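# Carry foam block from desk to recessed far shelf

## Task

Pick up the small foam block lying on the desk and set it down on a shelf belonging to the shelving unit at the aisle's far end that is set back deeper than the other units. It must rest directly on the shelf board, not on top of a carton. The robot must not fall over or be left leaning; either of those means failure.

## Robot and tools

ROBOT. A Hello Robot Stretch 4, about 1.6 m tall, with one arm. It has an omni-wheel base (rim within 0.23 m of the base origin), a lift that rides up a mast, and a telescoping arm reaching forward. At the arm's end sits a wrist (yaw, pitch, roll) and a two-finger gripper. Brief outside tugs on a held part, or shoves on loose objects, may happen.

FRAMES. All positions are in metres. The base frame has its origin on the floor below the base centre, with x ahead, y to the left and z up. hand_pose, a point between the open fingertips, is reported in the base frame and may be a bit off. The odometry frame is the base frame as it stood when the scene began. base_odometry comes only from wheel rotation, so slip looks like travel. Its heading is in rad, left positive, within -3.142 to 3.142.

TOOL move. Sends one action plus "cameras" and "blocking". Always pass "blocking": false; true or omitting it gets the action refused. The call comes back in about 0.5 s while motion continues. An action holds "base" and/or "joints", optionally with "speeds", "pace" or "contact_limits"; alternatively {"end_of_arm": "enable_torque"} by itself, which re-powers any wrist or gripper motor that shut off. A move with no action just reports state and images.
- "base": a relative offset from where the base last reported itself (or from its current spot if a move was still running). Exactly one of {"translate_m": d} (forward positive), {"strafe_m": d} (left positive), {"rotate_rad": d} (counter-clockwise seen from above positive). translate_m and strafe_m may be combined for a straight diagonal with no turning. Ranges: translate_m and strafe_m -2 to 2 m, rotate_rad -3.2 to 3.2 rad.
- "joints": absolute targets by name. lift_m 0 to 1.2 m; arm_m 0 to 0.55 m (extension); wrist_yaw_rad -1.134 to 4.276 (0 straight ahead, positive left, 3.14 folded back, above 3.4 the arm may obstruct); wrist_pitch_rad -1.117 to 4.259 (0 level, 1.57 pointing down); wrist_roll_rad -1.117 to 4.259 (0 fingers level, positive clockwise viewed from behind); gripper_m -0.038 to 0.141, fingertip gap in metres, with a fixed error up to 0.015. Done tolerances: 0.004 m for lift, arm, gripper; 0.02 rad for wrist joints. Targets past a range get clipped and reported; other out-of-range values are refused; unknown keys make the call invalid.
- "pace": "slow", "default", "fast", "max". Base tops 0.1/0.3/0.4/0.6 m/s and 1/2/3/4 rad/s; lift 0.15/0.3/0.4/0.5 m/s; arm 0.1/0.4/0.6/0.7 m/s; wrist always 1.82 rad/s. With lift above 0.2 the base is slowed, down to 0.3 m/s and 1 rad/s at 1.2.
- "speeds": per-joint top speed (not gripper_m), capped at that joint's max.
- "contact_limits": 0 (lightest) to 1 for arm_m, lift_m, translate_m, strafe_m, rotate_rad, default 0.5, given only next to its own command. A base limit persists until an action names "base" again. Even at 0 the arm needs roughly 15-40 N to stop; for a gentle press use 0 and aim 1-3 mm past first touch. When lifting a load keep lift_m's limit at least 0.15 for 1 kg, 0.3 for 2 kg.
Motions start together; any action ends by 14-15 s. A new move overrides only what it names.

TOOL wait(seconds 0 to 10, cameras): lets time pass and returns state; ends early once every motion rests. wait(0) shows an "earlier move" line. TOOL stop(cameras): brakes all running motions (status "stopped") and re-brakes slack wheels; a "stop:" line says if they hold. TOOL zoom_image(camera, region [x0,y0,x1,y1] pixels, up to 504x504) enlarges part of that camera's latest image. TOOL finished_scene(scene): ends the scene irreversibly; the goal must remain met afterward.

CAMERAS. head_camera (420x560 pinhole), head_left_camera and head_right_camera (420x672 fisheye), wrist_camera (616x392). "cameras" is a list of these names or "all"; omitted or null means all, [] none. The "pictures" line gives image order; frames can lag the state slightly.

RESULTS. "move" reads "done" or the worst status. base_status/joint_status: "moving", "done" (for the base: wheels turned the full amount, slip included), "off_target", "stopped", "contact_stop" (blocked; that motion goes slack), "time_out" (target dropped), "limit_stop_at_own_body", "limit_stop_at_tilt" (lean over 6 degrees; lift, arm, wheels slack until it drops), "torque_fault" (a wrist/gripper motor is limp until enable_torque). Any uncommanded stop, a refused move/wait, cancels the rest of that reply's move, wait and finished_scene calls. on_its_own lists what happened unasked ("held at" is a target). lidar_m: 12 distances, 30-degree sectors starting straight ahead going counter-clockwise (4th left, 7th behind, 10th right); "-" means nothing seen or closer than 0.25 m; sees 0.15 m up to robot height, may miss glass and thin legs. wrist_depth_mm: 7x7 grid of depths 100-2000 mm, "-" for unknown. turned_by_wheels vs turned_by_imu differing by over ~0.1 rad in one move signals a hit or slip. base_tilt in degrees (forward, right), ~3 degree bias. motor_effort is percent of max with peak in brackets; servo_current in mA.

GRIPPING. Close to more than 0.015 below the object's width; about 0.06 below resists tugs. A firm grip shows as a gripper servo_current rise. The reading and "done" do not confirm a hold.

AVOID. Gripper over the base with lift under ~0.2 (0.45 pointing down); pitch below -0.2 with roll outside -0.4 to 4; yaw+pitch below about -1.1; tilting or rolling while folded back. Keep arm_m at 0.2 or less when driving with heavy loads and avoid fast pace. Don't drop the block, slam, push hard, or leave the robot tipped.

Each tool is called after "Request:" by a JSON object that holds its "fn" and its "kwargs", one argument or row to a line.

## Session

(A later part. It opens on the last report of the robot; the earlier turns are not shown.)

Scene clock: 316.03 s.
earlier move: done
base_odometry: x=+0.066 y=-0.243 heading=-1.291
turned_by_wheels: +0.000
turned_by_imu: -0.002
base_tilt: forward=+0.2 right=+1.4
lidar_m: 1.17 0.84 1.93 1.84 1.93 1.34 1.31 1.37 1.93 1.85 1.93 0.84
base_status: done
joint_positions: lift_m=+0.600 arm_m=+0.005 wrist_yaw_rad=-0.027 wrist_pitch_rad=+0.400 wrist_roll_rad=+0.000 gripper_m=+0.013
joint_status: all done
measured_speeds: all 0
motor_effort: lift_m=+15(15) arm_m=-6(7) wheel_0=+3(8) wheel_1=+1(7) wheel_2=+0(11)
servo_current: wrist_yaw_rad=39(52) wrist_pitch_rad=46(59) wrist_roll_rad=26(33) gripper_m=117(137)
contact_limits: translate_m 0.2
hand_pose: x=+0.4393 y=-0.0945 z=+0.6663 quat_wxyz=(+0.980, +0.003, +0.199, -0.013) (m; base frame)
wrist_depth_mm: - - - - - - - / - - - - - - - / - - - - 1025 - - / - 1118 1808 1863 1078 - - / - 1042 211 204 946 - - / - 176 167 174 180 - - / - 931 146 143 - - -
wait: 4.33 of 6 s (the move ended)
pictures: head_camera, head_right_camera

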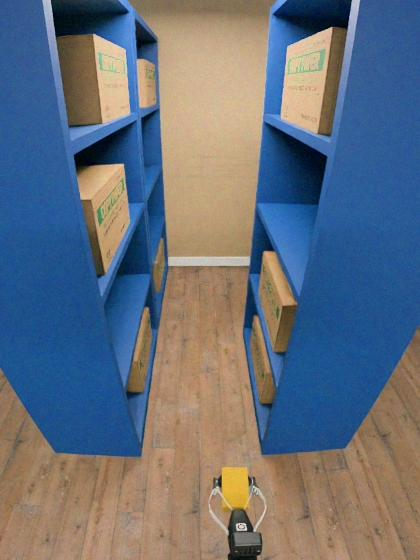

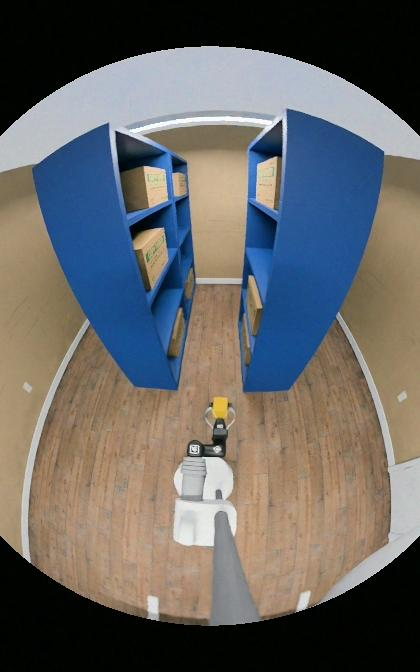

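Request:
{"fn": "move", "kwargs": {
  "base": {"translate_m": 1.2},
  "contact_limits": {"translate_m": 0.2},
  "blocking": false,
  "cameras": []
}}

Request:
{"fn": "wait", "kwargs": {
  "seconds": 7,
  "cameras": ["head_camera", "head_right_camera"]
}}

Scene clock: 356.27 s.
move: moving
base_odometry: x=+0.075 y=-0.274 heading=-1.291
turned_by_wheels: +0.000
turned_by_imu: -0.001
base_tilt: forward=+0.3 right=+1.4
lidar_m: 1.16 0.80 1.93 1.85 1.93 1.38 1.35 1.38 1.94 1.86 1.93 0.79
base_status: translate_m moving
joint_positions: lift_m=+0.600 arm_m=+0.005 wrist_yaw_rad=-0.027 wrist_pitch_rad=+0.400 wrist_roll_rad=+0.000 gripper_m=+0.013
joint_status: not commanded
measured_speeds: translate_m=+0.125 strafe_m=+0.000 rotate_rad=+0.000 lift_m=+0.000 arm_m=+0.000 wrist_yaw_rad=+0.000 wrist_pitch_rad=+0.000 wrist_roll_rad=+0.000
motor_effort: lift_m=+15(15) arm_m=-6(6) wheel_0=+6(7) wheel_1=+5(6) wheel_2=-9(10)
servo_current: wrist_yaw_rad=33(46) wrist_pitch_rad=39(52) wrist_roll_rad=26(33) gripper_m=117(130)
contact_limits: translate_m 0.2
hand_pose: x=+0.4393 y=-0.0945 z=+0.6663 quat_wxyz=(+0.980, +0.003, +0.199, -0.013) (m; base frame)
wrist_depth_mm: - - - - - - - / - - - - - - - / - - - - 917 - - / - 1160 1983 1983 1078 - - / 976 1008 212 203 917 - - / - 177 167 174 180 - - / - 931 145 143 - - -
pictures: none
No camera images: "cameras" was empty.

Scene clock: 361.23 s.
earlier move: done
base_odometry: x=+0.398 y=-1.396 heading=-1.290
turned_by_wheels: +0.000
turned_by_imu: -0.002
base_tilt: forward=+0.3 right=+1.3
lidar_m: 1.19 0.41 0.29 0.25 0.30 0.40 3.31 0.42 0.30 0.27 0.29 0.40
base_status: done
joint_positions: lift_m=+0.600 arm_m=+0.005 wrist_yaw_rad=-0.027 wrist_pitch_rad=+0.400 wrist_roll_rad=+0.000 gripper_m=+0.013
joint_status: not commanded
measured_speeds: all 0
motor_effort: lift_m=+15(15) arm_m=-6(7) wheel_0=+2(7) wheel_1=+3(8) wheel_2=+0(10)
servo_current: wrist_yaw_rad=39(46) wrist_pitch_rad=26(59) wrist_roll_rad=26(39) gripper_m=124(130)
contact_limits: translate_m 0.2
hand_pose: x=+0.4393 y=-0.0945 z=+0.6663 quat_wxyz=(+0.980, +0.003, +0.199, -0.013) (m; base frame)
wrist_depth_mm: - 1060 - - - 1118 - / - 1138 - - - 1160 - / - - - - - 1308 - / - 1098 - - - 1308 281 / 798 960 202 204 1430 1205 294 / 831 178 167 174 180 1160 304 / - 917 146 143 976 362 319
wait: 4.97 of 7 s (the move ended)
pictures: head_camera, head_right_camera

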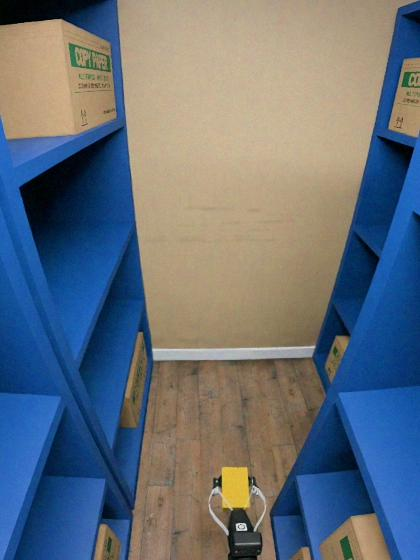

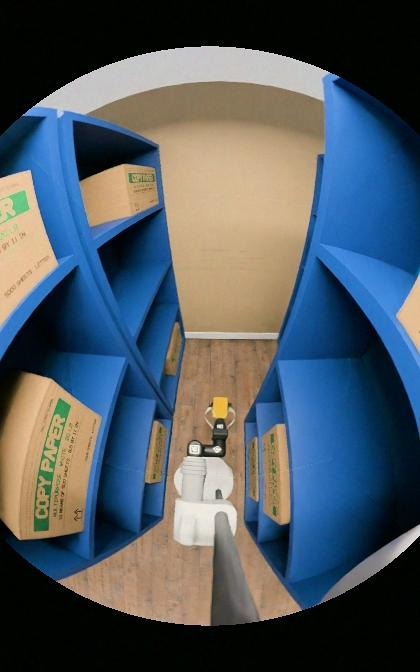

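Request:
{"fn": "zoom_image", "kwargs": {
  "camera": "head_camera",
  "region": [270, 180, 420, 430]
}}

Scaled by 2.016 from the camera's 420x560 image, which has a finer 1200x1600 frame.

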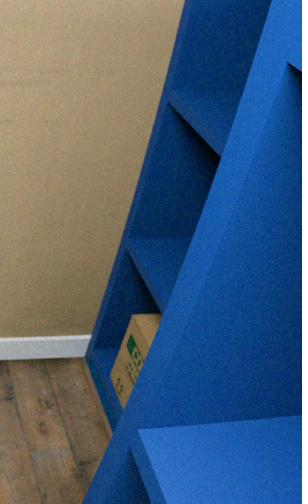

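Request:
{"fn": "move", "kwargs": {
  "base": {"translate_m": 0.88, "strafe_m": -0.008},
  "contact_limits": {"translate_m": 0.2},
  "blocking": false,
  "cameras": []
}}

Request:
{"fn": "wait", "kwargs": {
  "seconds": 6,
  "cameras": ["head_camera", "head_right_camera", "wrist_camera"]
}}

Scene clock: 395.43 s.
move: moving
base_odometry: x=+0.406 y=-1.428 heading=-1.290
turned_by_wheels: +0.000
turned_by_imu: -0.001
base_tilt: forward=+0.2 right=+1.4
lidar_m: 1.19 0.40 0.27 0.27 0.29 0.42 3.36 0.41 0.30 0.26 0.30 0.41
base_status: translate_m moving; strafe_m moving
joint_positions: lift_m=+0.600 arm_m=+0.005 wrist_yaw_rad=-0.027 wrist_pitch_rad=+0.400 wrist_roll_rad=+0.000 gripper_m=+0.013
joint_status: not commanded
measured_speeds: translate_m=+0.124 strafe_m=+0.001 rotate_rad=-0.004 lift_m=+0.000 arm_m=+0.000 wrist_yaw_rad=+0.000 wrist_pitch_rad=+0.000 wrist_roll_rad=+0.000
motor_effort: lift_m=+15(15) arm_m=-6(6) wheel_0=+7(7) wheel_1=+5(7) wheel_2=-9(10)
servo_current: wrist_yaw_rad=39(39) wrist_pitch_rad=46(46) wrist_roll_rad=26(33) gripper_m=111(124)
contact_limits: translate_m 0.2
hand_pose: x=+0.4393 y=-0.0945 z=+0.6663 quat_wxyz=(+0.980, +0.003, +0.199, -0.013) (m; base frame)
wrist_depth_mm: - 1060 - - - 1078 - / - 1118 - - - 1160 - / - 1182 - - - 1281 - / - 1078 - - - 1255 273 / 798 991 204 205 1430 1205 287 / 778 177 167 173 179 1160 278 / 809 931 145 142 976 917 294
pictures: none
No camera images: "cameras" was empty.

Scene clock: 399.33 s.
earlier move: done
base_odometry: x=+0.634 y=-2.244 heading=-1.290
turned_by_wheels: +0.000
turned_by_imu: -0.002
base_tilt: forward=+0.3 right=+1.3
lidar_m: 0.56 0.44 0.30 0.25 0.30 0.44 1.16 0.44 0.49 0.71 0.76 0.60
base_status: done
joint_positions: lift_m=+0.600 arm_m=+0.005 wrist_yaw_rad=-0.027 wrist_pitch_rad=+0.400 wrist_roll_rad=+0.000 gripper_m=+0.013
joint_status: not commanded
measured_speeds: all 0
motor_effort: lift_m=+15(15) arm_m=-6(7) wheel_0=+3(7) wheel_1=+2(7) wheel_2=+0(11)
servo_current: wrist_yaw_rad=26(46) wrist_pitch_rad=59(59) wrist_roll_rad=26(33) gripper_m=117(124)
contact_limits: translate_m 0.2
hand_pose: x=+0.4393 y=-0.0945 z=+0.6663 quat_wxyz=(+0.980, +0.003, +0.199, -0.013) (m; base frame)
wrist_depth_mm: - - - - - - - / - - - - - - - / - - - - - - - / - - - - - - - / - - 198 204 - - - / - 174 167 174 180 - - / - - 146 142 - - -
wait: 3.90 of 6 s (the move ended)
pictures: head_camera, head_right_camera, wrist_camera
camera_calibration:
wrist_camera: T_world_to_cam=[[-0.0542061, -0.996802, 0.0587102, -0.132286], [-0.411072, -0.0313063, -0.911065, 0.837641], [0.90999, -0.0735194, -0.40806, 0.0948214], [0, 0, 0, 1]] pos_world=[0.250873, -0.0986683, 0.809605]

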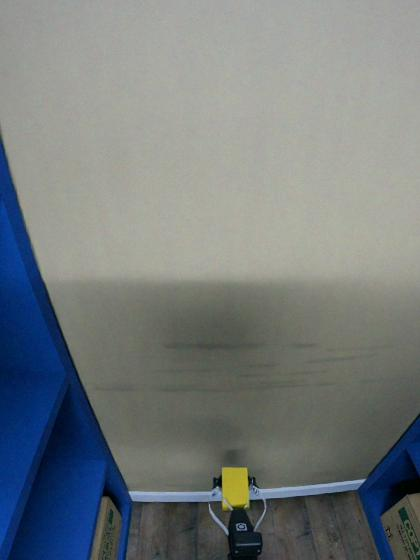

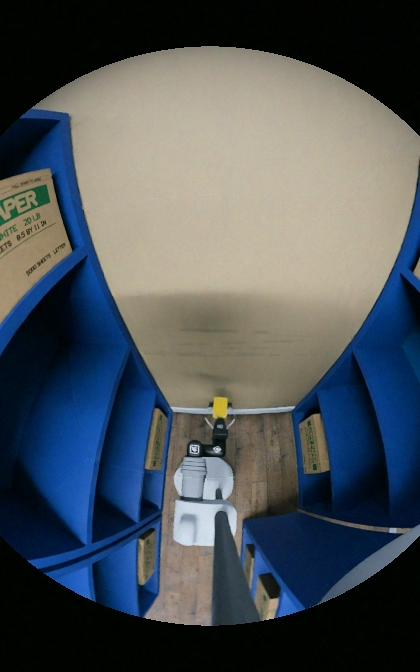

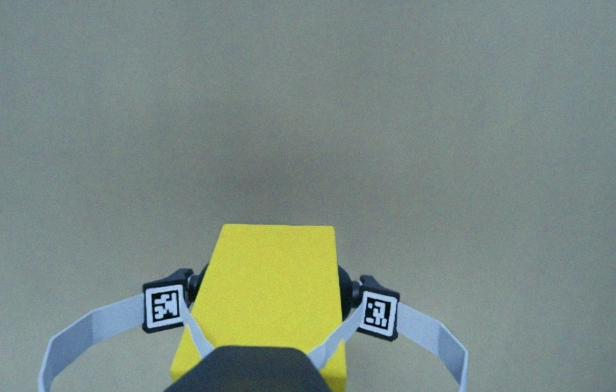

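Request:
{"fn": "move", "kwargs": {
  "base": {"rotate_rad": -1.571},
  "contact_limits": {"rotate_rad": 0.2},
  "pace": "slow",
  "blocking": false,
  "cameras": []
}}

Request:
{"fn": "wait", "kwargs": {
  "seconds": 4,
  "cameras": ["head_camera", "wrist_camera"]
}}

Scene clock: 408.90 s.
move: moving
base_odometry: x=+0.634 y=-2.244 heading=-1.420
turned_by_wheels: -0.130
turned_by_imu: -0.129
base_tilt: forward=+0.3 right=+1.2
lidar_m: 0.56 0.51 0.31 0.28 0.29 0.39 0.82 0.48 0.45 0.72 0.74 0.62
base_status: rotate_rad moving
joint_positions: lift_m=+0.600 arm_m=+0.005 wrist_yaw_rad=-0.027 wrist_pitch_rad=+0.400 wrist_roll_rad=+0.000 gripper_m=+0.013
joint_status: not commanded
measured_speeds: translate_m=+0.001 strafe_m=-0.001 rotate_rad=-0.492 lift_m=+0.000 arm_m=+0.000 wrist_yaw_rad=+0.000 wrist_pitch_rad=+0.000 wrist_roll_rad=+0.000
motor_effort: lift_m=+15(15) arm_m=-6(6) wheel_0=+6(6) wheel_1=+4(6) wheel_2=+5(5)
servo_current: wrist_yaw_rad=33(39) wrist_pitch_rad=39(52) wrist_roll_rad=26(33) gripper_m=117(130)
contact_limits: rotate_rad 0.2
hand_pose: x=+0.4393 y=-0.0945 z=+0.6663 quat_wxyz=(+0.980, +0.003, +0.199, -0.013) (m; base frame)
wrist_depth_mm: - - - - - - - / - - - - - - - / - - - - - - - / - - - - - - - / - - 198 204 - - - / - 175 167 174 179 - - / - - 146 142 - - -
pictures: none
No camera images: "cameras" was empty.

Scene clock: 411.30 s.
earlier move: done
base_odometry: x=+0.634 y=-2.244 heading=-2.860
turned_by_wheels: -1.440
turned_by_imu: -1.422
base_tilt: forward=+0.3 right=+1.4
lidar_m: 0.71 0.78 0.58 0.54 0.41 0.31 0.29 0.32 0.44 1.09 0.43 0.48
base_status: done
joint_positions: lift_m=+0.600 arm_m=+0.005 wrist_yaw_rad=-0.027 wrist_pitch_rad=+0.400 wrist_roll_rad=+0.000 gripper_m=+0.013
joint_status: not commanded
measured_speeds: all 0
motor_effort: lift_m=+15(15) arm_m=-6(6) wheel_0=+3(6) wheel_1=+3(7) wheel_2=+1(7)
servo_current: wrist_yaw_rad=39(52) wrist_pitch_rad=46(65) wrist_roll_rad=26(39) gripper_m=124(130)
contact_limits: rotate_rad 0.2
hand_pose: x=+0.4393 y=-0.0945 z=+0.6663 quat_wxyz=(+0.980, +0.003, +0.199, -0.013) (m; base frame)
wrist_depth_mm: - - - - - 436 368 / 866 - - - - 436 353 / - - - - - 439 355 / - - - - 627 439 351 / 768 809 212 204 - 436 355 / 668 177 167 173 180 430 368 / 691 715 145 142 715 407 347
wait: 2.40 of 4 s (the move ended)
pictures: head_camera, wrist_camera
camera_calibration:
wrist_camera: T_world_to_cam=[[-0.0542057, -0.996802, 0.0587102, -0.132286], [-0.411072, -0.0313066, -0.911065, 0.837643], [0.90999, -0.073519, -0.40806, 0.0948188], [0, 0, 0, 1]] pos_world=[0.250876, -0.0986682, 0.809605]

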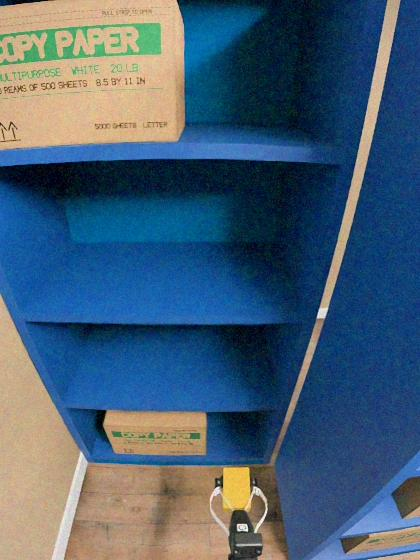

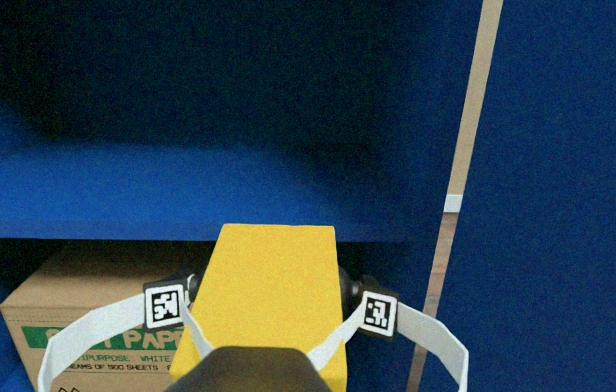

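Request:
{"fn": "move", "kwargs": {
  "base": {"translate_m": 0.1, "strafe_m": 0.1},
  "contact_limits": {"translate_m": 0.2},
  "blocking": false,
  "cameras": []
}}

Request:
{"fn": "wait", "kwargs": {
  "seconds": 3,
  "cameras": ["head_camera", "wrist_camera"]
}}

Scene clock: 436.47 s.
move: moving
base_odometry: x=+0.617 y=-2.273 heading=-2.861
turned_by_wheels: +0.000
turned_by_imu: -0.001
base_tilt: forward=+0.5 right=+1.5
lidar_m: 0.69 0.74 0.56 0.53 0.45 0.32 0.30 0.34 0.48 1.03 0.43 0.52
base_status: translate_m moving; strafe_m moving
joint_positions: lift_m=+0.600 arm_m=+0.005 wrist_yaw_rad=-0.027 wrist_pitch_rad=+0.400 wrist_roll_rad=+0.000 gripper_m=+0.013
joint_status: not commanded
measured_speeds: translate_m=+0.090 strafe_m=+0.091 rotate_rad=-0.003 lift_m=+0.000 arm_m=+0.000 wrist_yaw_rad=+0.000 wrist_pitch_rad=+0.000 wrist_roll_rad=+0.000
motor_effort: lift_m=+15(15) arm_m=-6(6) wheel_0=-6(6) wheel_1=+7(10) wheel_2=-6(8)
servo_current: wrist_yaw_rad=39(46) wrist_pitch_rad=46(52) wrist_roll_rad=33(33) gripper_m=104(130)
contact_limits: translate_m 0.2
hand_pose: x=+0.4393 y=-0.0945 z=+0.6663 quat_wxyz=(+0.980, +0.003, +0.199, -0.013) (m; base frame)
wrist_depth_mm: - - - - - - 397 / 866 - - - - - 379 / - - - - - - 382 / - - - - - - 382 / 759 768 212 204 - 569 379 / 647 178 167 174 180 436 375 / 661 683 146 143 - 439 392
pictures: none
No camera images: "cameras" was empty.

Scene clock: 437.80 s.
earlier move: done
base_odometry: x=+0.565 y=-2.368 heading=-2.861
turned_by_wheels: +0.000
turned_by_imu: +0.000
base_tilt: forward=+0.3 right=+1.4
lidar_m: 0.62 0.66 0.49 0.46 0.48 0.40 0.38 0.40 0.55 0.74 0.48 0.62
base_status: done
joint_positions: lift_m=+0.600 arm_m=+0.005 wrist_yaw_rad=-0.027 wrist_pitch_rad=+0.400 wrist_roll_rad=+0.000 gripper_m=+0.013
joint_status: not commanded
measured_speeds: all 0
motor_effort: lift_m=+15(15) arm_m=-6(7) wheel_0=-2(6) wheel_1=+0(10) wheel_2=-1(8)
servo_current: wrist_yaw_rad=26(46) wrist_pitch_rad=26(52) wrist_roll_rad=26(39) gripper_m=111(130)
contact_limits: translate_m 0.2
hand_pose: x=+0.4393 y=-0.0945 z=+0.6663 quat_wxyz=(+0.980, +0.003, +0.199, -0.013) (m; base frame)
wrist_depth_mm: - - - - - - - / 809 - - - - - - / - - - - - - - / - - - - - - - / - - 198 204 - - 480 / 621 177 167 174 179 - 517 / 574 585 145 142 - 549 -
wait: 1.33 of 3 s (the move ended)
pictures: head_camera, wrist_camera
camera_calibration:
wrist_camera: T_world_to_cam=[[-0.0542061, -0.996802, 0.0587101, -0.132286], [-0.411072, -0.0313063, -0.911065, 0.837642], [0.90999, -0.0735194, -0.40806, 0.0948199], [0, 0, 0, 1]] pos_world=[0.250875, -0.0986683, 0.809605]

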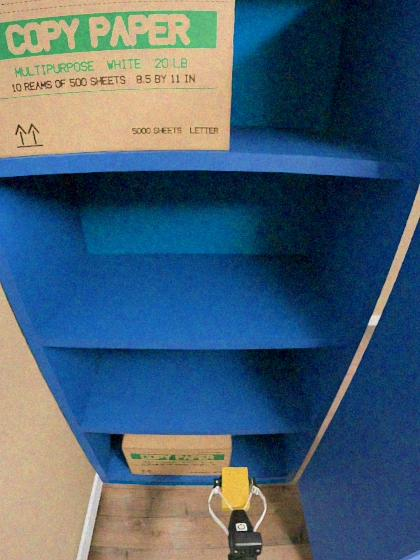

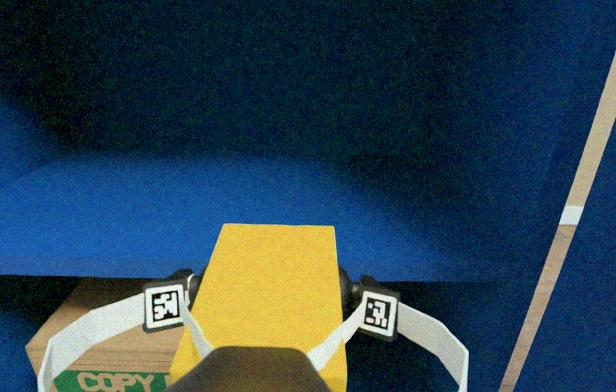

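Request:
{"fn": "move", "kwargs": {
  "joints": {"arm_m": 0.37},
  "contact_limits": {"arm_m": 0.1},
  "blocking": false,
  "cameras": []
}}

Request:
{"fn": "wait", "kwargs": {
  "seconds": 3,
  "cameras": []
}}

Request:
{"fn": "move", "kwargs": {
  "joints": {"lift_m": 0.53},
  "pace": "slow",
  "contact_limits": {"lift_m": 0.1},
  "blocking": false,
  "cameras": []
}}

Request:
{"fn": "wait", "kwargs": {
  "seconds": 2,
  "cameras": ["wrist_camera", "head_camera"]
}}

Scene clock: 450.70 s.
move: moving
base_odometry: x=+0.565 y=-2.368 heading=-2.861
turned_by_wheels: +0.000
turned_by_imu: -0.001
base_tilt: forward=+0.4 right=+1.4
lidar_m: 0.62 0.65 0.48 0.45 0.49 0.40 0.37 0.41 0.58 0.73 0.47 0.62
base_status: not commanded
joint_positions: lift_m=+0.600 arm_m=+0.057 wrist_yaw_rad=-0.027 wrist_pitch_rad=+0.400 wrist_roll_rad=+0.000 gripper_m=+0.013
joint_status: arm_m moving
measured_speeds: translate_m=+0.000 strafe_m=+0.000 rotate_rad=+0.000 lift_m=+0.000 arm_m=+0.198 wrist_yaw_rad=+0.000 wrist_pitch_rad=+0.000 wrist_roll_rad=+0.000
motor_effort: lift_m=+15(15) arm_m=+6(9) wheel_0=-2(2) wheel_1=+0(0) wheel_2=-1(1)
servo_current: wrist_yaw_rad=39(46) wrist_pitch_rad=33(52) wrist_roll_rad=26(33) gripper_m=124(130)
contact_limits: arm_m 0.1; translate_m 0.2
hand_pose: x=+0.4913 y=-0.0945 z=+0.6663 quat_wxyz=(+0.980, +0.003, +0.199, -0.013) (m; base frame)
wrist_depth_mm: - - - - - - - / - - - - - - - / - - - - - - - / - - - - - - - / - - 198 204 - 508 445 / 615 174 167 174 180 - 466 / 535 544 146 142 - - 500
pictures: none
No camera images: "cameras" was empty.

Scene clock: 452.40 s.
earlier move: done
base_odometry: x=+0.565 y=-2.368 heading=-2.861
turned_by_wheels: +0.000
turned_by_imu: +0.000
base_tilt: forward=+0.4 right=+1.5
lidar_m: 0.61 0.65 0.49 0.45 0.48 0.41 0.38 0.40 0.57 0.74 0.47 0.64
base_status: not commanded
joint_positions: lift_m=+0.600 arm_m=+0.370 wrist_yaw_rad=-0.027 wrist_pitch_rad=+0.400 wrist_roll_rad=+0.000 gripper_m=+0.013
joint_status: all done
measured_speeds: all 0
motor_effort: lift_m=+15(15) arm_m=+7(11) wheel_0=-2(2) wheel_1=+0(0) wheel_2=-1(1)
servo_current: wrist_yaw_rad=33(46) wrist_pitch_rad=39(52) wrist_roll_rad=26(39) gripper_m=124(130)
contact_limits: arm_m 0.1; translate_m 0.2
hand_pose: x=+0.8038 y=-0.0945 z=+0.6663 quat_wxyz=(+0.980, +0.003, +0.199, -0.013) (m; base frame)
wrist_depth_mm: - - - - - - - / - - - - - - - / - - - - - - - / - - - - - - - / - - 197 204 - - - / - 174 167 174 179 - 404 / - - 145 142 - - -
wait: 1.70 of 3 s (the move ended)
pictures: none
No camera images: "cameras" was empty.

Scene clock: 452.90 s.
move: moving
base_odometry: x=+0.565 y=-2.368 heading=-2.861
turned_by_wheels: +0.000
turned_by_imu: +0.000
base_tilt: forward=+0.4 right=+1.4
lidar_m: 0.62 0.65 0.49 0.45 0.49 0.40 0.38 0.41 0.56 0.75 0.46 0.64
base_status: not commanded
joint_positions: lift_m=+0.574 arm_m=+0.370 wrist_yaw_rad=-0.027 wrist_pitch_rad=+0.400 wrist_roll_rad=+0.000 gripper_m=+0.013
joint_status: lift_m moving
measured_speeds: translate_m=+0.000 strafe_m=+0.000 rotate_rad=+0.000 lift_m=-0.099 arm_m=+0.000 wrist_yaw_rad=+0.000 wrist_pitch_rad=+0.000 wrist_roll_rad=+0.000
motor_effort: lift_m=+14(15) arm_m=+7(7) wheel_0=-2(2) wheel_1=+0(0) wheel_2=-1(1)
servo_current: wrist_yaw_rad=39(46) wrist_pitch_rad=59(59) wrist_roll_rad=26(33) gripper_m=130(130)
contact_limits: arm_m 0.1; lift_m 0.1; translate_m 0.2
hand_pose: x=+0.8038 y=-0.0945 z=+0.6402 quat_wxyz=(+0.980, +0.003, +0.199, -0.013) (m; base frame)
wrist_depth_mm: - - - - - - - / - - - - - - - / - - - - - - - / - - - - - - - / - - 198 204 - - - / - 174 167 173 180 - - / - - 145 142 - - -
pictures: none
No camera images: "cameras" was empty.

Scene clock: 453.87 s.
earlier move: done
base_odometry: x=+0.565 y=-2.368 heading=-2.861
turned_by_wheels: +0.000
turned_by_imu: +0.000
base_tilt: forward=+0.3 right=+1.4
lidar_m: 0.61 0.66 0.49 0.46 0.49 0.41 0.39 0.40 0.58 0.73 0.48 0.63
base_status: not commanded
joint_positions: lift_m=+0.530 arm_m=+0.370 wrist_yaw_rad=-0.027 wrist_pitch_rad=+0.400 wrist_roll_rad=+0.000 gripper_m=+0.013
joint_status: all done
measured_speeds: all 0
motor_effort: lift_m=+14(16) arm_m=+7(7) wheel_0=-2(2) wheel_1=+0(0) wheel_2=-1(1)
servo_current: wrist_yaw_rad=46(46) wrist_pitch_rad=33(59) wrist_roll_rad=26(33) gripper_m=117(130)
contact_limits: arm_m 0.1; lift_m 0.1; translate_m 0.2
hand_pose: x=+0.8038 y=-0.0945 z=+0.5963 quat_wxyz=(+0.980, +0.003, +0.199, -0.013) (m; base frame)
wrist_depth_mm: - - - - - - - / - - - - - - - / - - - - - - - / - - - - - - - / - - 198 204 - - - / - 175 167 174 180 - - / - - 146 142 - - -
wait: 0.97 of 2 s (the move ended)
pictures: head_camera, wrist_camera
camera_calibration:
wrist_camera: T_world_to_cam=[[-0.0542061, -0.996802, 0.0587101, -0.10842], [-0.411072, -0.0313062, -0.911065, 0.923759], [0.90999, -0.0735193, -0.40806, -0.265429], [0, 0, 0, 1]] pos_world=[0.615392, -0.0986683, 0.739659]

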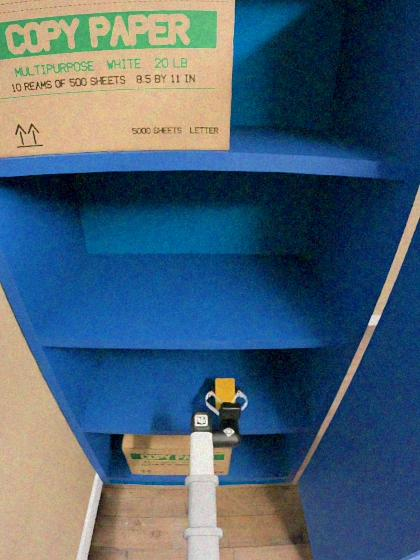

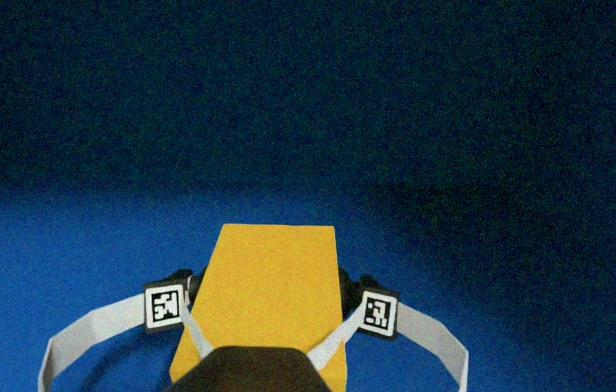

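Request:
{"fn": "move", "kwargs": {
  "joints": {"lift_m": 0.508},
  "pace": "slow",
  "contact_limits": {"lift_m": 0.1},
  "blocking": false,
  "cameras": []
}}

Request:
{"fn": "wait", "kwargs": {
  "seconds": 1,
  "cameras": []
}}

Request:
{"fn": "move", "kwargs": {
  "joints": {"lift_m": 0.502},
  "pace": "slow",
  "contact_limits": {"lift_m": 0.1},
  "blocking": false,
  "cameras": []
}}

Request:
{"fn": "wait", "kwargs": {
  "seconds": 1,
  "cameras": []
}}

Request:
{"fn": "move", "kwargs": {
  "joints": {"lift_m": 0.498},
  "pace": "slow",
  "contact_limits": {"lift_m": 0.1},
  "blocking": false,
  "cameras": []
}}

Request:
{"fn": "wait", "kwargs": {
  "seconds": 1,
  "cameras": ["wrist_camera"]
}}

Scene clock: 463.23 s.
move: moving
base_odometry: x=+0.565 y=-2.368 heading=-2.861
turned_by_wheels: +0.000
turned_by_imu: -0.001
base_tilt: forward=+0.3 right=+1.4
lidar_m: 0.62 0.65 0.48 0.46 0.48 0.42 0.39 0.40 0.57 0.73 0.47 0.63
base_status: not commanded
joint_positions: lift_m=+0.511 arm_m=+0.370 wrist_yaw_rad=-0.027 wrist_pitch_rad=+0.400 wrist_roll_rad=+0.000 gripper_m=+0.013
joint_status: lift_m moving
measured_speeds: translate_m=+0.000 strafe_m=+0.000 rotate_rad=+0.000 lift_m=-0.034 arm_m=+0.000 wrist_yaw_rad=+0.000 wrist_pitch_rad=+0.000 wrist_roll_rad=+0.000
motor_effort: lift_m=+14(16) arm_m=+7(7) wheel_0=-2(2) wheel_1=+0(0) wheel_2=-1(1)
servo_current: wrist_yaw_rad=33(46) wrist_pitch_rad=33(52) wrist_roll_rad=26(33) gripper_m=117(124)
contact_limits: arm_m 0.1; lift_m 0.1; translate_m 0.2
hand_pose: x=+0.8038 y=-0.0945 z=+0.5766 quat_wxyz=(+0.980, +0.003, +0.199, -0.013) (m; base frame)
wrist_depth_mm: - - - - - - - / - - - - - - - / - - - - - - - / - - - - - - - / - - 198 204 - - - / - 174 167 173 180 - - / 207 210 146 142 209 208 -
pictures: none
No camera images: "cameras" was empty.

Scene clock: 463.67 s.
earlier move: done
base_odometry: x=+0.565 y=-2.368 heading=-2.861
turned_by_wheels: +0.000
turned_by_imu: +0.000
base_tilt: forward=+0.2 right=+1.3
lidar_m: 0.62 0.65 0.48 0.44 0.50 0.40 0.36 0.40 0.58 0.75 0.47 0.63
base_status: not commanded
joint_positions: lift_m=+0.508 arm_m=+0.370 wrist_yaw_rad=-0.027 wrist_pitch_rad=+0.400 wrist_roll_rad=+0.000 gripper_m=+0.013
joint_status: all done
measured_speeds: all 0
motor_effort: lift_m=+14(16) arm_m=+7(7) wheel_0=-2(2) wheel_1=+0(0) wheel_2=-1(1)
servo_current: wrist_yaw_rad=46(46) wrist_pitch_rad=33(59) wrist_roll_rad=20(33) gripper_m=124(124)
contact_limits: arm_m 0.1; lift_m 0.1; translate_m 0.2
hand_pose: x=+0.8038 y=-0.0945 z=+0.5743 quat_wxyz=(+0.980, +0.003, +0.199, -0.013) (m; base frame)
wrist_depth_mm: - - - - - - - / - - - - - - - / - - - - - - - / - - - - - - - / - - 198 203 - - - / - 174 167 174 179 - - / 207 206 145 142 211 204 -
wait: 0.43 of 1 s (the move ended)
pictures: none
No camera images: "cameras" was empty.

Scene clock: 464.17 s.
move: moving
base_odometry: x=+0.565 y=-2.368 heading=-2.861
turned_by_wheels: +0.000
turned_by_imu: +0.000
base_tilt: forward=+0.4 right=+1.3
lidar_m: 0.62 0.67 0.49 0.45 0.46 0.39 0.37 0.41 0.57 0.75 0.46 0.64
base_status: not commanded
joint_positions: lift_m=+0.502 arm_m=+0.370 wrist_yaw_rad=-0.027 wrist_pitch_rad=+0.400 wrist_roll_rad=+0.000 gripper_m=+0.013
joint_status: lift_m moving
measured_speeds: all 0
motor_effort: lift_m=+14(16) arm_m=+7(7) wheel_0=-2(2) wheel_1=+0(0) wheel_2=-1(1)
servo_current: wrist_yaw_rad=33(46) wrist_pitch_rad=46(46) wrist_roll_rad=33(33) gripper_m=124(130)
contact_limits: arm_m 0.1; lift_m 0.1; translate_m 0.2
hand_pose: x=+0.8038 y=-0.0945 z=+0.5683 quat_wxyz=(+0.980, +0.003, +0.199, -0.013) (m; base frame)
wrist_depth_mm: - - - - - - - / - - - - - - - / - - - - - - - / - - - - - - - / - - 198 205 - - - / - 174 167 174 179 - - / 201 204 146 142 210 204 212
pictures: none
No camera images: "cameras" was empty.

Scene clock: 464.30 s.
earlier move: done
base_odometry: x=+0.565 y=-2.368 heading=-2.861
turned_by_wheels: +0.000
turned_by_imu: +0.000
base_tilt: forward=+0.5 right=+1.3
lidar_m: 0.62 0.62 0.48 0.44 0.49 0.41 0.39 0.40 0.57 0.77 0.47 0.63
base_status: not commanded
joint_positions: lift_m=+0.502 arm_m=+0.370 wrist_yaw_rad=-0.027 wrist_pitch_rad=+0.400 wrist_roll_rad=+0.000 gripper_m=+0.013
joint_status: all done
measured_speeds: all 0
motor_effort: lift_m=+14(16) arm_m=+7(7) wheel_0=-2(2) wheel_1=+0(0) wheel_2=-1(1)
servo_current: wrist_yaw_rad=39(46) wrist_pitch_rad=39(46) wrist_roll_rad=26(33) gripper_m=117(130)
contact_limits: arm_m 0.1; lift_m 0.1; translate_m 0.2
hand_pose: x=+0.8038 y=-0.0945 z=+0.5683 quat_wxyz=(+0.980, +0.003, +0.199, -0.013) (m; base frame)
wrist_depth_mm: - - - - - - - / - - - - - - - / - - - - - - - / - - - - - - - / - - 198 204 - - - / - 174 167 174 180 - - / 200 204 145 143 211 204 212
wait: 0.13 of 1 s (the move ended)
pictures: none
No camera images: "cameras" was empty.

Scene clock: 464.80 s.
move: moving
base_odometry: x=+0.565 y=-2.368 heading=-2.861
turned_by_wheels: +0.000
turned_by_imu: +0.000
base_tilt: forward=+0.3 right=+1.4
lidar_m: 0.62 0.64 0.48 0.46 0.49 0.41 0.38 0.41 0.57 0.75 0.46 0.64
base_status: not commanded
joint_positions: lift_m=+0.498 arm_m=+0.370 wrist_yaw_rad=-0.027 wrist_pitch_rad=+0.400 wrist_roll_rad=+0.000 gripper_m=+0.013
joint_status: lift_m moving
measured_speeds: all 0
motor_effort: lift_m=+15(16) arm_m=+7(7) wheel_0=-2(2) wheel_1=+0(0) wheel_2=-1(1)
servo_current: wrist_yaw_rad=33(39) wrist_pitch_rad=39(46) wrist_roll_rad=33(33) gripper_m=124(124)
contact_limits: arm_m 0.1; lift_m 0.1; translate_m 0.2
hand_pose: x=+0.8038 y=-0.0945 z=+0.5643 quat_wxyz=(+0.980, +0.003, +0.199, -0.013) (m; base frame)
wrist_depth_mm: - - - - - - - / - - - - - - - / - - - - - - - / - - - - - - - / - - 198 204 - - - / - 174 167 173 180 - - / 192 199 145 142 200 200 208
pictures: none
No camera images: "cameras" was empty.

Scene clock: 464.87 s.
earlier move: done
base_odometry: x=+0.565 y=-2.368 heading=-2.861
turned_by_wheels: +0.000
turned_by_imu: +0.000
base_tilt: forward=+0.3 right=+1.4
lidar_m: 0.62 0.65 0.48 0.46 0.49 0.41 0.39 0.40 0.57 0.72 0.48 0.64
base_status: not commanded
joint_positions: lift_m=+0.498 arm_m=+0.370 wrist_yaw_rad=-0.027 wrist_pitch_rad=+0.400 wrist_roll_rad=+0.000 gripper_m=+0.013
joint_status: all done
measured_speeds: all 0
motor_effort: lift_m=+14(16) arm_m=+7(7) wheel_0=-2(2) wheel_1=+0(0) wheel_2=-1(1)
servo_current: wrist_yaw_rad=46(46) wrist_pitch_rad=33(46) wrist_roll_rad=26(33) gripper_m=124(124)
contact_limits: arm_m 0.1; lift_m 0.1; translate_m 0.2
hand_pose: x=+0.8038 y=-0.0945 z=+0.5643 quat_wxyz=(+0.980, +0.003, +0.199, -0.013) (m; base frame)
wrist_depth_mm: - - - - - - - / - - - - - - - / - - - - - - - / - - - - - - - / - - 198 204 - - - / - 173 167 174 179 - - / 191 201 146 143 199 200 208
wait: 0.07 of 1 s (the move ended)
pictures: wrist_camera
camera_calibration:
wrist_camera: T_world_to_cam=[[-0.0542055, -0.996802, 0.0587101, -0.106543], [-0.411071, -0.0313065, -0.911065, 0.894626], [0.90999, -0.0735188, -0.40806, -0.278481], [0, 0, 0, 1]] pos_world=[0.615395, -0.0986682, 0.707681]

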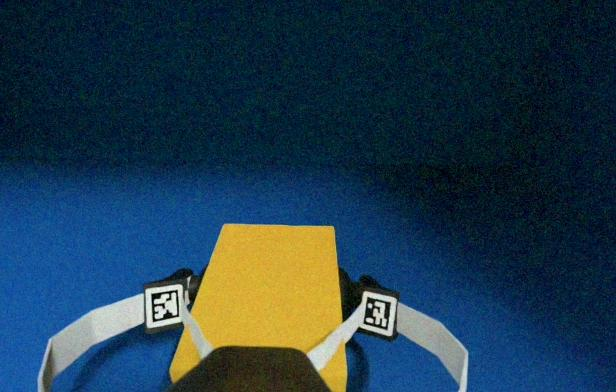

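Not in contact yet; continue in small steps.

Request:
{"fn": "move", "kwargs": {
  "joints": {"lift_m": 0.494},
  "pace": "slow",
  "contact_limits": {"lift_m": 0.1},
  "blocking": false,
  "cameras": []
}}

Request:
{"fn": "wait", "kwargs": {
  "seconds": 1,
  "cameras": []
}}

Request:
{"fn": "move", "kwargs": {
  "joints": {"lift_m": 0.49},
  "pace": "slow",
  "contact_limits": {"lift_m": 0.1},
  "blocking": false,
  "cameras": []
}}

Request:
{"fn": "wait", "kwargs": {
  "seconds": 1,
  "cameras": ["wrist_camera"]
}}

Scene clock: 475.40 s.
move: moving
base_odometry: x=+0.565 y=-2.368 heading=-2.861
turned_by_wheels: +0.000
turned_by_imu: -0.001
base_tilt: forward=+0.3 right=+1.3
lidar_m: 0.62 0.64 0.49 0.45 0.47 0.40 0.37 0.42 0.59 0.74 0.47 0.62
base_status: not commanded
joint_positions: lift_m=+0.495 arm_m=+0.370 wrist_yaw_rad=-0.027 wrist_pitch_rad=+0.400 wrist_roll_rad=+0.000 gripper_m=+0.013
joint_status: lift_m moving
measured_speeds: all 0
motor_effort: lift_m=+10(15) arm_m=+7(7) wheel_0=-2(2) wheel_1=+0(0) wheel_2=-1(1)
servo_current: wrist_yaw_rad=33(46) wrist_pitch_rad=39(59) wrist_roll_rad=26(33) gripper_m=111(130)
contact_limits: arm_m 0.1; lift_m 0.1; translate_m 0.2
hand_pose: x=+0.8038 y=-0.0945 z=+0.5605 quat_wxyz=(+0.980, +0.003, +0.199, -0.013) (m; base frame)
wrist_depth_mm: - - - - - - - / - - - - - - - / - - - - - - - / - - - - - - - / - - 202 204 - - - / - 173 166 173 180 - - / 190 200 144 142 200 199 206
pictures: none
No camera images: "cameras" was empty.

Scene clock: 475.50 s.
earlier move: done
base_odometry: x=+0.565 y=-2.368 heading=-2.861
turned_by_wheels: +0.000
turned_by_imu: +0.000
base_tilt: forward=+0.4 right=+1.5
lidar_m: 0.62 0.65 0.48 0.44 0.48 0.41 0.38 0.41 0.58 0.75 0.44 0.64
base_status: not commanded
joint_positions: lift_m=+0.495 arm_m=+0.370 wrist_yaw_rad=-0.027 wrist_pitch_rad=+0.400 wrist_roll_rad=+0.000 gripper_m=+0.013
joint_status: all done
measured_speeds: all 0
motor_effort: lift_m=+12(15) arm_m=+7(7) wheel_0=-2(2) wheel_1=+0(0) wheel_2=-1(1)
servo_current: wrist_yaw_rad=39(46) wrist_pitch_rad=39(59) wrist_roll_rad=33(33) gripper_m=111(130)
contact_limits: arm_m 0.1; lift_m 0.1; translate_m 0.2
hand_pose: x=+0.8038 y=-0.0945 z=+0.5605 quat_wxyz=(+0.980, +0.003, +0.199, -0.013) (m; base frame)
wrist_depth_mm: - - - - - - - / - - - - - - - / - - - - - - - / - - - - - - - / - - 202 204 - - - / - 172 167 174 179 - - / 190 199 145 142 199 200 207
wait: 0.10 of 1 s (the move ended)
pictures: none
No camera images: "cameras" was empty.

Scene clock: 476.00 s.
move: moving
base_odometry: x=+0.565 y=-2.368 heading=-2.861
turned_by_wheels: +0.000
turned_by_imu: +0.000
base_tilt: forward=+0.3 right=+1.4
lidar_m: 0.62 0.65 0.49 0.45 0.48 0.40 0.38 0.41 0.57 0.74 0.47 0.62
base_status: not commanded
joint_positions: lift_m=+0.491 arm_m=+0.370 wrist_yaw_rad=-0.027 wrist_pitch_rad=+0.400 wrist_roll_rad=+0.000 gripper_m=+0.013
joint_status: lift_m moving
measured_speeds: all 0
motor_effort: lift_m=+11(13) arm_m=+7(7) wheel_0=-2(2) wheel_1=+0(0) wheel_2=-1(1)
servo_current: wrist_yaw_rad=39(46) wrist_pitch_rad=52(52) wrist_roll_rad=33(33) gripper_m=111(117)
contact_limits: arm_m 0.1; lift_m 0.1; translate_m 0.2
hand_pose: x=+0.8038 y=-0.0945 z=+0.5566 quat_wxyz=(+0.980, +0.003, +0.199, -0.013) (m; base frame)
wrist_depth_mm: - - - - - - - / - - - - - - - / - - - - - - - / - - - - - - - / - - 202 203 - - - / - 174 165 173 180 - - / 190 199 143 140 198 198 206
pictures: none
No camera images: "cameras" was empty.

Scene clock: 476.07 s.
earlier move: done
base_odometry: x=+0.565 y=-2.368 heading=-2.861
turned_by_wheels: +0.000
turned_by_imu: +0.000
base_tilt: forward=+0.5 right=+1.3
lidar_m: 0.62 0.66 0.49 0.45 0.49 0.41 0.38 0.41 0.59 0.73 0.46 0.62
base_status: not commanded
joint_positions: lift_m=+0.491 arm_m=+0.370 wrist_yaw_rad=-0.027 wrist_pitch_rad=+0.400 wrist_roll_rad=+0.000 gripper_m=+0.013
joint_status: all done
measured_speeds: all 0
motor_effort: lift_m=+11(13) arm_m=+7(7) wheel_0=-2(2) wheel_1=+0(0) wheel_2=-1(1)
servo_current: wrist_yaw_rad=39(46) wrist_pitch_rad=46(52) wrist_roll_rad=26(33) gripper_m=104(117)
contact_limits: arm_m 0.1; lift_m 0.1; translate_m 0.2
hand_pose: x=+0.8038 y=-0.0945 z=+0.5566 quat_wxyz=(+0.980, +0.003, +0.199, -0.013) (m; base frame)
wrist_depth_mm: - - - - - - - / - - - - - - - / - - - - - - - / - - - - - - - / - - 202 203 - - - / - 174 165 173 180 - - / 190 198 143 139 199 199 206
wait: 0.07 of 1 s (the move ended)
pictures: wrist_camera
camera_calibration:
wrist_camera: T_world_to_cam=[[-0.0542054, -0.996802, 0.0587101, -0.106088], [-0.411072, -0.0313065, -0.911065, 0.88757], [0.90999, -0.0735187, -0.40806, -0.281643], [0, 0, 0, 1]] pos_world=[0.615396, -0.0986682, 0.699935]

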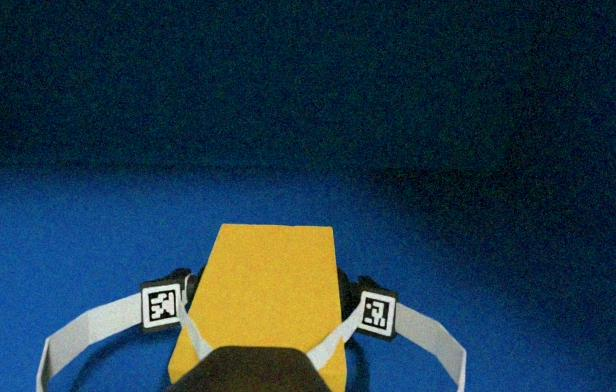

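Request:
{"fn": "move", "kwargs": {
  "joints": {"lift_m": 0.486},
  "pace": "slow",
  "contact_limits": {"lift_m": 0.1},
  "blocking": false,
  "cameras": []
}}

Request:
{"fn": "wait", "kwargs": {
  "seconds": 1,
  "cameras": ["wrist_camera"]
}}

Scene clock: 481.40 s.
move: moving
base_odometry: x=+0.565 y=-2.368 heading=-2.861
turned_by_wheels: +0.000
turned_by_imu: -0.001
base_tilt: forward=+0.2 right=+1.5
lidar_m: 0.63 0.66 0.47 0.45 0.50 0.40 0.37 0.41 0.56 0.75 0.48 0.64
base_status: not commanded
joint_positions: lift_m=+0.487 arm_m=+0.370 wrist_yaw_rad=-0.027 wrist_pitch_rad=+0.398 wrist_roll_rad=+0.000 gripper_m=+0.013
joint_status: lift_m moving
measured_speeds: all 0
motor_effort: lift_m=+10(13) arm_m=+7(7) wheel_0=-1(2) wheel_1=+0(0) wheel_2=-1(1)
servo_current: wrist_yaw_rad=33(46) wrist_pitch_rad=33(46) wrist_roll_rad=26(33) gripper_m=104(117)
contact_limits: arm_m 0.1; lift_m 0.1; translate_m 0.2
hand_pose: x=+0.8040 y=-0.0945 z=+0.5532 quat_wxyz=(+0.980, +0.003, +0.198, -0.013) (m; base frame)
wrist_depth_mm: - - - - - - - / - - - - - - - / - - - - - - - / - - - - - - - / - - 201 204 - - - / - 174 163 172 180 - - / - 198 143 140 204 198 -
pictures: none
No camera images: "cameras" was empty.

Scene clock: 481.47 s.
earlier move: done
base_odometry: x=+0.565 y=-2.368 heading=-2.861
turned_by_wheels: +0.000
turned_by_imu: +0.000
base_tilt: forward=+0.2 right=+1.4
lidar_m: 0.61 0.65 0.47 0.44 0.49 0.40 0.39 0.40 0.58 0.74 0.46 0.64
base_status: not commanded
joint_positions: lift_m=+0.487 arm_m=+0.370 wrist_yaw_rad=-0.027 wrist_pitch_rad=+0.398 wrist_roll_rad=+0.000 gripper_m=+0.013
joint_status: all done
measured_speeds: all 0
motor_effort: lift_m=+9(13) arm_m=+7(7) wheel_0=-1(2) wheel_1=+0(0) wheel_2=-1(1)
servo_current: wrist_yaw_rad=33(46) wrist_pitch_rad=46(46) wrist_roll_rad=33(33) gripper_m=98(117)
contact_limits: arm_m 0.1; lift_m 0.1; translate_m 0.2
hand_pose: x=+0.8040 y=-0.0945 z=+0.5532 quat_wxyz=(+0.980, +0.003, +0.198, -0.013) (m; base frame)
wrist_depth_mm: - - - - - - - / - - - - - - - / - - - - - - - / - - - - - - - / - - 202 204 - - - / - 174 163 172 179 - - / - 198 142 140 203 197 -
wait: 0.07 of 1 s (the move ended)
pictures: wrist_camera
camera_calibration:
wrist_camera: T_world_to_cam=[[-0.0543047, -0.9968, 0.0586638, -0.105778], [-0.409528, -0.0313483, -0.911759, 0.883697], [0.91068, -0.0735372, -0.406515, -0.284611], [0, 0, 0, 1]] pos_world=[0.615344, -0.0986668, 0.696226]

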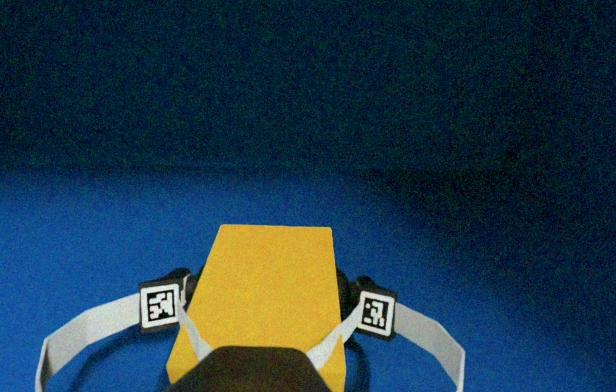

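Request:
{"fn": "move", "kwargs": {
  "joints": {"gripper_m": 0.09},
  "pace": "slow",
  "blocking": false,
  "cameras": []
}}

Request:
{"fn": "wait", "kwargs": {
  "seconds": 1.5,
  "cameras": ["wrist_camera"]
}}

Scene clock: 492.17 s.
move: moving
base_odometry: x=+0.565 y=-2.368 heading=-2.860
turned_by_wheels: +0.000
turned_by_imu: -0.001
base_tilt: forward=+0.3 right=+1.4
lidar_m: 0.62 0.64 0.49 0.45 0.48 0.40 0.38 0.42 0.58 0.74 0.48 0.61
base_status: not commanded
joint_positions: lift_m=+0.487 arm_m=+0.370 wrist_yaw_rad=-0.027 wrist_pitch_rad=+0.398 wrist_roll_rad=+0.000 gripper_m=+0.023
joint_status: gripper_m moving
measured_speeds: translate_m=+0.000 strafe_m=+0.000 rotate_rad=+0.000 lift_m=+0.000 arm_m=+0.000 wrist_yaw_rad=+0.000 wrist_pitch_rad=-0.003 wrist_roll_rad=+0.000
motor_effort: lift_m=+9(9) arm_m=+7(7) wheel_0=+0(1) wheel_1=+0(0) wheel_2=-1(1)
servo_current: wrist_yaw_rad=33(39) wrist_pitch_rad=46(52) wrist_roll_rad=26(33) gripper_m=33(85)
contact_limits: arm_m 0.1; lift_m 0.1; translate_m 0.2
hand_pose: x=+0.8041 y=-0.0945 z=+0.5534 quat_wxyz=(+0.980, +0.003, +0.198, -0.013) (m; base frame)
wrist_depth_mm: - - - - - - - / - - - - - - - / - - - - - - - / - - - - - - - / - - 204 206 - - - / - 176 166 173 183 - - / 190 199 144 135 198 198 206
pictures: none
No camera images: "cameras" was empty.

Scene clock: 493.67 s.
earlier move: moving
base_odometry: x=+0.566 y=-2.368 heading=-2.860
turned_by_wheels: +0.000
turned_by_imu: +0.000
base_tilt: forward=+0.3 right=+1.2
lidar_m: 0.63 0.66 0.47 0.45 0.49 0.41 0.38 0.40 0.58 0.73 0.48 0.64
base_status: not commanded
joint_positions: lift_m=+0.487 arm_m=+0.370 wrist_yaw_rad=-0.028 wrist_pitch_rad=+0.395 wrist_roll_rad=+0.000 gripper_m=+0.070
joint_status: gripper_m moving
measured_speeds: translate_m=+0.000 strafe_m=+0.000 rotate_rad=+0.000 lift_m=+0.000 arm_m=+0.000 wrist_yaw_rad=-0.004 wrist_pitch_rad=-0.001 wrist_roll_rad=+0.000
motor_effort: lift_m=+9(9) arm_m=+7(7) wheel_0=+1(1) wheel_1=+0(0) wheel_2=-1(1)
servo_current: wrist_yaw_rad=39(46) wrist_pitch_rad=52(59) wrist_roll_rad=33(33) gripper_m=72(85)
contact_limits: arm_m 0.1; lift_m 0.1; translate_m 0.2
hand_pose: x=+0.8043 y=-0.0948 z=+0.5540 quat_wxyz=(+0.980, +0.003, +0.196, -0.014) (m; base frame)
wrist_depth_mm: - - - - - - - / - - - - - - - / - - - - - - - / - - - - - - - / - - 214 218 - - - / - 182 172 181 187 - - / 205 202 - 142 202 210 208
wait: 1.50 s; no rest
pictures: wrist_camera
camera_calibration:
wrist_camera: T_world_to_cam=[[-0.0554103, -0.996744, 0.0585773, -0.105123], [-0.406697, -0.0310491, -0.913035, 0.883016], [0.911881, -0.0744147, -0.403652, -0.287164], [0, 0, 0, 1]] pos_world=[0.615154, -0.0987331, 0.696468]

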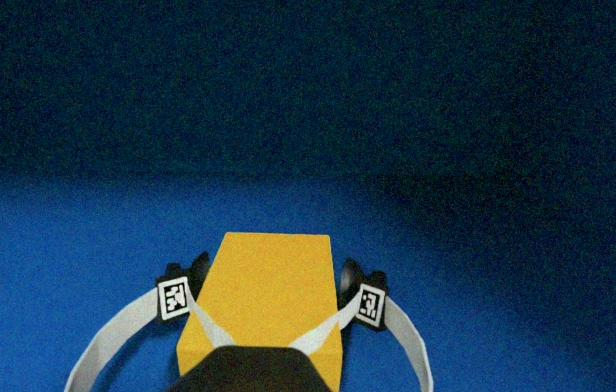

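Request:
{"fn": "move", "kwargs": {
  "joints": {"gripper_m": 0.135},
  "pace": "slow",
  "blocking": false,
  "cameras": []
}}

Request:
{"fn": "wait", "kwargs": {
  "seconds": 2.5,
  "cameras": ["wrist_camera"]
}}

Request:
{"fn": "move", "kwargs": {
  "joints": {"lift_m": 0.5},
  "pace": "slow",
  "contact_limits": {"lift_m": 0.3},
  "blocking": false,
  "cameras": []
}}

Request:
{"fn": "wait", "kwargs": {
  "seconds": 1.0,
  "cameras": ["wrist_camera"]
}}

Scene clock: 500.10 s.
earlier move: done
move: moving
base_odometry: x=+0.566 y=-2.368 heading=-2.860
turned_by_wheels: +0.000
turned_by_imu: -0.001
base_tilt: forward=+0.3 right=+1.4
lidar_m: 0.62 0.66 0.49 0.45 0.49 0.39 0.37 0.41 0.56 0.73 0.48 0.64
base_status: not commanded
joint_positions: lift_m=+0.487 arm_m=+0.370 wrist_yaw_rad=-0.028 wrist_pitch_rad=+0.394 wrist_roll_rad=+0.000 gripper_m=+0.099
joint_status: gripper_m moving
measured_speeds: all 0
motor_effort: lift_m=+9(9) arm_m=+7(7) wheel_0=+1(1) wheel_1=+0(0) wheel_2=-1(1)
servo_current: wrist_yaw_rad=33(46) wrist_pitch_rad=65(65) wrist_roll_rad=26(33) gripper_m=59(85)
contact_limits: arm_m 0.1; lift_m 0.1; translate_m 0.2
hand_pose: x=+0.8044 y=-0.0949 z=+0.5544 quat_wxyz=(+0.981, +0.003, +0.196, -0.014) (m; base frame)
wrist_depth_mm: - - - - - - - / - - - - - - - / - - - - - - - / - - - - - - - / - - 216 225 - - - / - 183 175 177 193 - - / 208 198 153 151 204 212 -
pictures: none
No camera images: "cameras" was empty.

Scene clock: 502.10 s.
earlier move: done
base_odometry: x=+0.566 y=-2.368 heading=-2.860
turned_by_wheels: +0.000
turned_by_imu: +0.000
base_tilt: forward=+0.4 right=+1.3
lidar_m: 0.62 0.65 0.49 0.45 0.50 0.41 0.38 0.40 0.58 0.73 0.47 0.63
base_status: not commanded
joint_positions: lift_m=+0.487 arm_m=+0.370 wrist_yaw_rad=-0.028 wrist_pitch_rad=+0.394 wrist_roll_rad=+0.000 gripper_m=+0.135
joint_status: all done
measured_speeds: all 0
motor_effort: lift_m=+9(9) arm_m=+7(7) wheel_0=+1(1) wheel_1=+0(0) wheel_2=-1(1)
servo_current: wrist_yaw_rad=39(46) wrist_pitch_rad=46(65) wrist_roll_rad=26(33) gripper_m=52(91)
contact_limits: arm_m 0.1; lift_m 0.1; translate_m 0.2
hand_pose: x=+0.8044 y=-0.0949 z=+0.5544 quat_wxyz=(+0.981, +0.003, +0.196, -0.014) (m; base frame)
wrist_depth_mm: - - - - - - - / - - - - - - - / - - - - - - - / - - - - - - - / - - 213 214 - - - / - 182 175 177 193 - - / 208 199 - 152 211 212 -
wait: 2.00 of 2.5 s (the move ended)
pictures: wrist_camera
camera_calibration:
wrist_camera: T_world_to_cam=[[-0.056029, -0.996712, 0.0585357, -0.104761], [-0.405338, -0.0308717, -0.913646, 0.882687], [0.912448, -0.0749174, -0.402275, -0.288387], [0, 0, 0, 1]] pos_world=[0.615054, -0.0987714, 0.696584]

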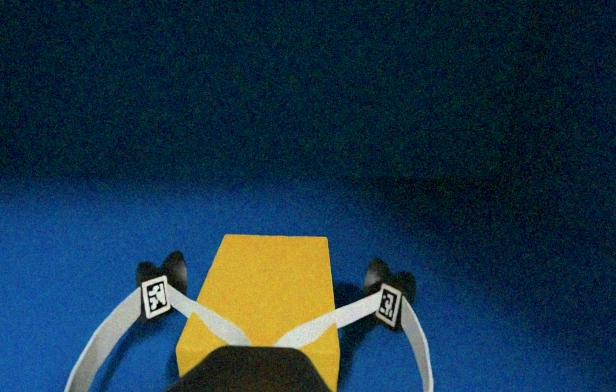

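Scene clock: 502.60 s.
move: moving
base_odometry: x=+0.566 y=-2.368 heading=-2.860
turned_by_wheels: +0.000
turned_by_imu: +0.000
base_tilt: forward=+0.4 right=+1.5
lidar_m: 0.62 0.65 0.49 0.46 0.49 0.42 0.37 0.42 0.58 0.74 0.48 0.62
base_status: not commanded
joint_positions: lift_m=+0.500 arm_m=+0.370 wrist_yaw_rad=-0.028 wrist_pitch_rad=+0.397 wrist_roll_rad=+0.000 gripper_m=+0.135
joint_status: lift_m moving
measured_speeds: translate_m=+0.000 strafe_m=+0.000 rotate_rad=+0.000 lift_m=+0.007 arm_m=+0.000 wrist_yaw_rad=+0.000 wrist_pitch_rad=+0.010 wrist_roll_rad=+0.000
motor_effort: lift_m=+23(24) arm_m=+7(7) wheel_0=+1(1) wheel_1=+0(0) wheel_2=-1(1)
servo_current: wrist_yaw_rad=33(39) wrist_pitch_rad=39(52) wrist_roll_rad=26(33) gripper_m=39(52)
contact_limits: arm_m 0.1; lift_m 0.3; translate_m 0.2
hand_pose: x=+0.8040 y=-0.0949 z=+0.5664 quat_wxyz=(+0.980, +0.003, +0.197, -0.014) (m; base frame)
wrist_depth_mm: - - - - - - - / - - - - - - - / - - - - - - - / - - - - - - - / - - 216 216 - - - / - 186 186 182 193 - - / 204 202 159 133 207 208 -
pictures: none
No camera images: "cameras" was empty.

Scene clock: 502.90 s.
earlier move: done
base_odometry: x=+0.566 y=-2.368 heading=-2.860
turned_by_wheels: +0.000
turned_by_imu: +0.000
base_tilt: forward=+0.3 right=+1.3
lidar_m: 0.62 0.67 0.49 0.45 0.48 0.40 0.37 0.40 0.57 0.74 0.47 0.64
base_status: not commanded
joint_positions: lift_m=+0.500 arm_m=+0.370 wrist_yaw_rad=-0.028 wrist_pitch_rad=+0.397 wrist_roll_rad=+0.000 gripper_m=+0.135
joint_status: all done
measured_speeds: all 0
motor_effort: lift_m=+23(24) arm_m=+7(7) wheel_0=+1(1) wheel_1=+0(0) wheel_2=-1(1)
servo_current: wrist_yaw_rad=39(39) wrist_pitch_rad=33(52) wrist_roll_rad=26(33) gripper_m=52(52)
contact_limits: arm_m 0.1; lift_m 0.3; translate_m 0.2
hand_pose: x=+0.8040 y=-0.0949 z=+0.5664 quat_wxyz=(+0.980, +0.003, +0.197, -0.014) (m; base frame)
wrist_depth_mm: - - - - - - - / - - - - - - - / - - - - - - - / - - - - - - - / - - 226 219 - - - / - 186 188 182 193 - - / 205 202 160 133 206 208 -
wait: 0.30 of 1 s (the move ended)
pictures: wrist_camera
camera_calibration:
wrist_camera: T_world_to_cam=[[-0.0558334, -0.996717, 0.058628, -0.105683], [-0.408385, -0.0307852, -0.91229, 0.895178], [0.9111, -0.0748791, -0.405326, -0.280411], [0, 0, 0, 1]] pos_world=[0.615159, -0.0987743, 0.7092]

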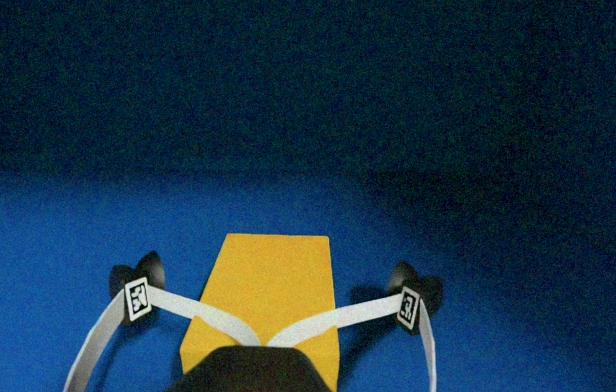

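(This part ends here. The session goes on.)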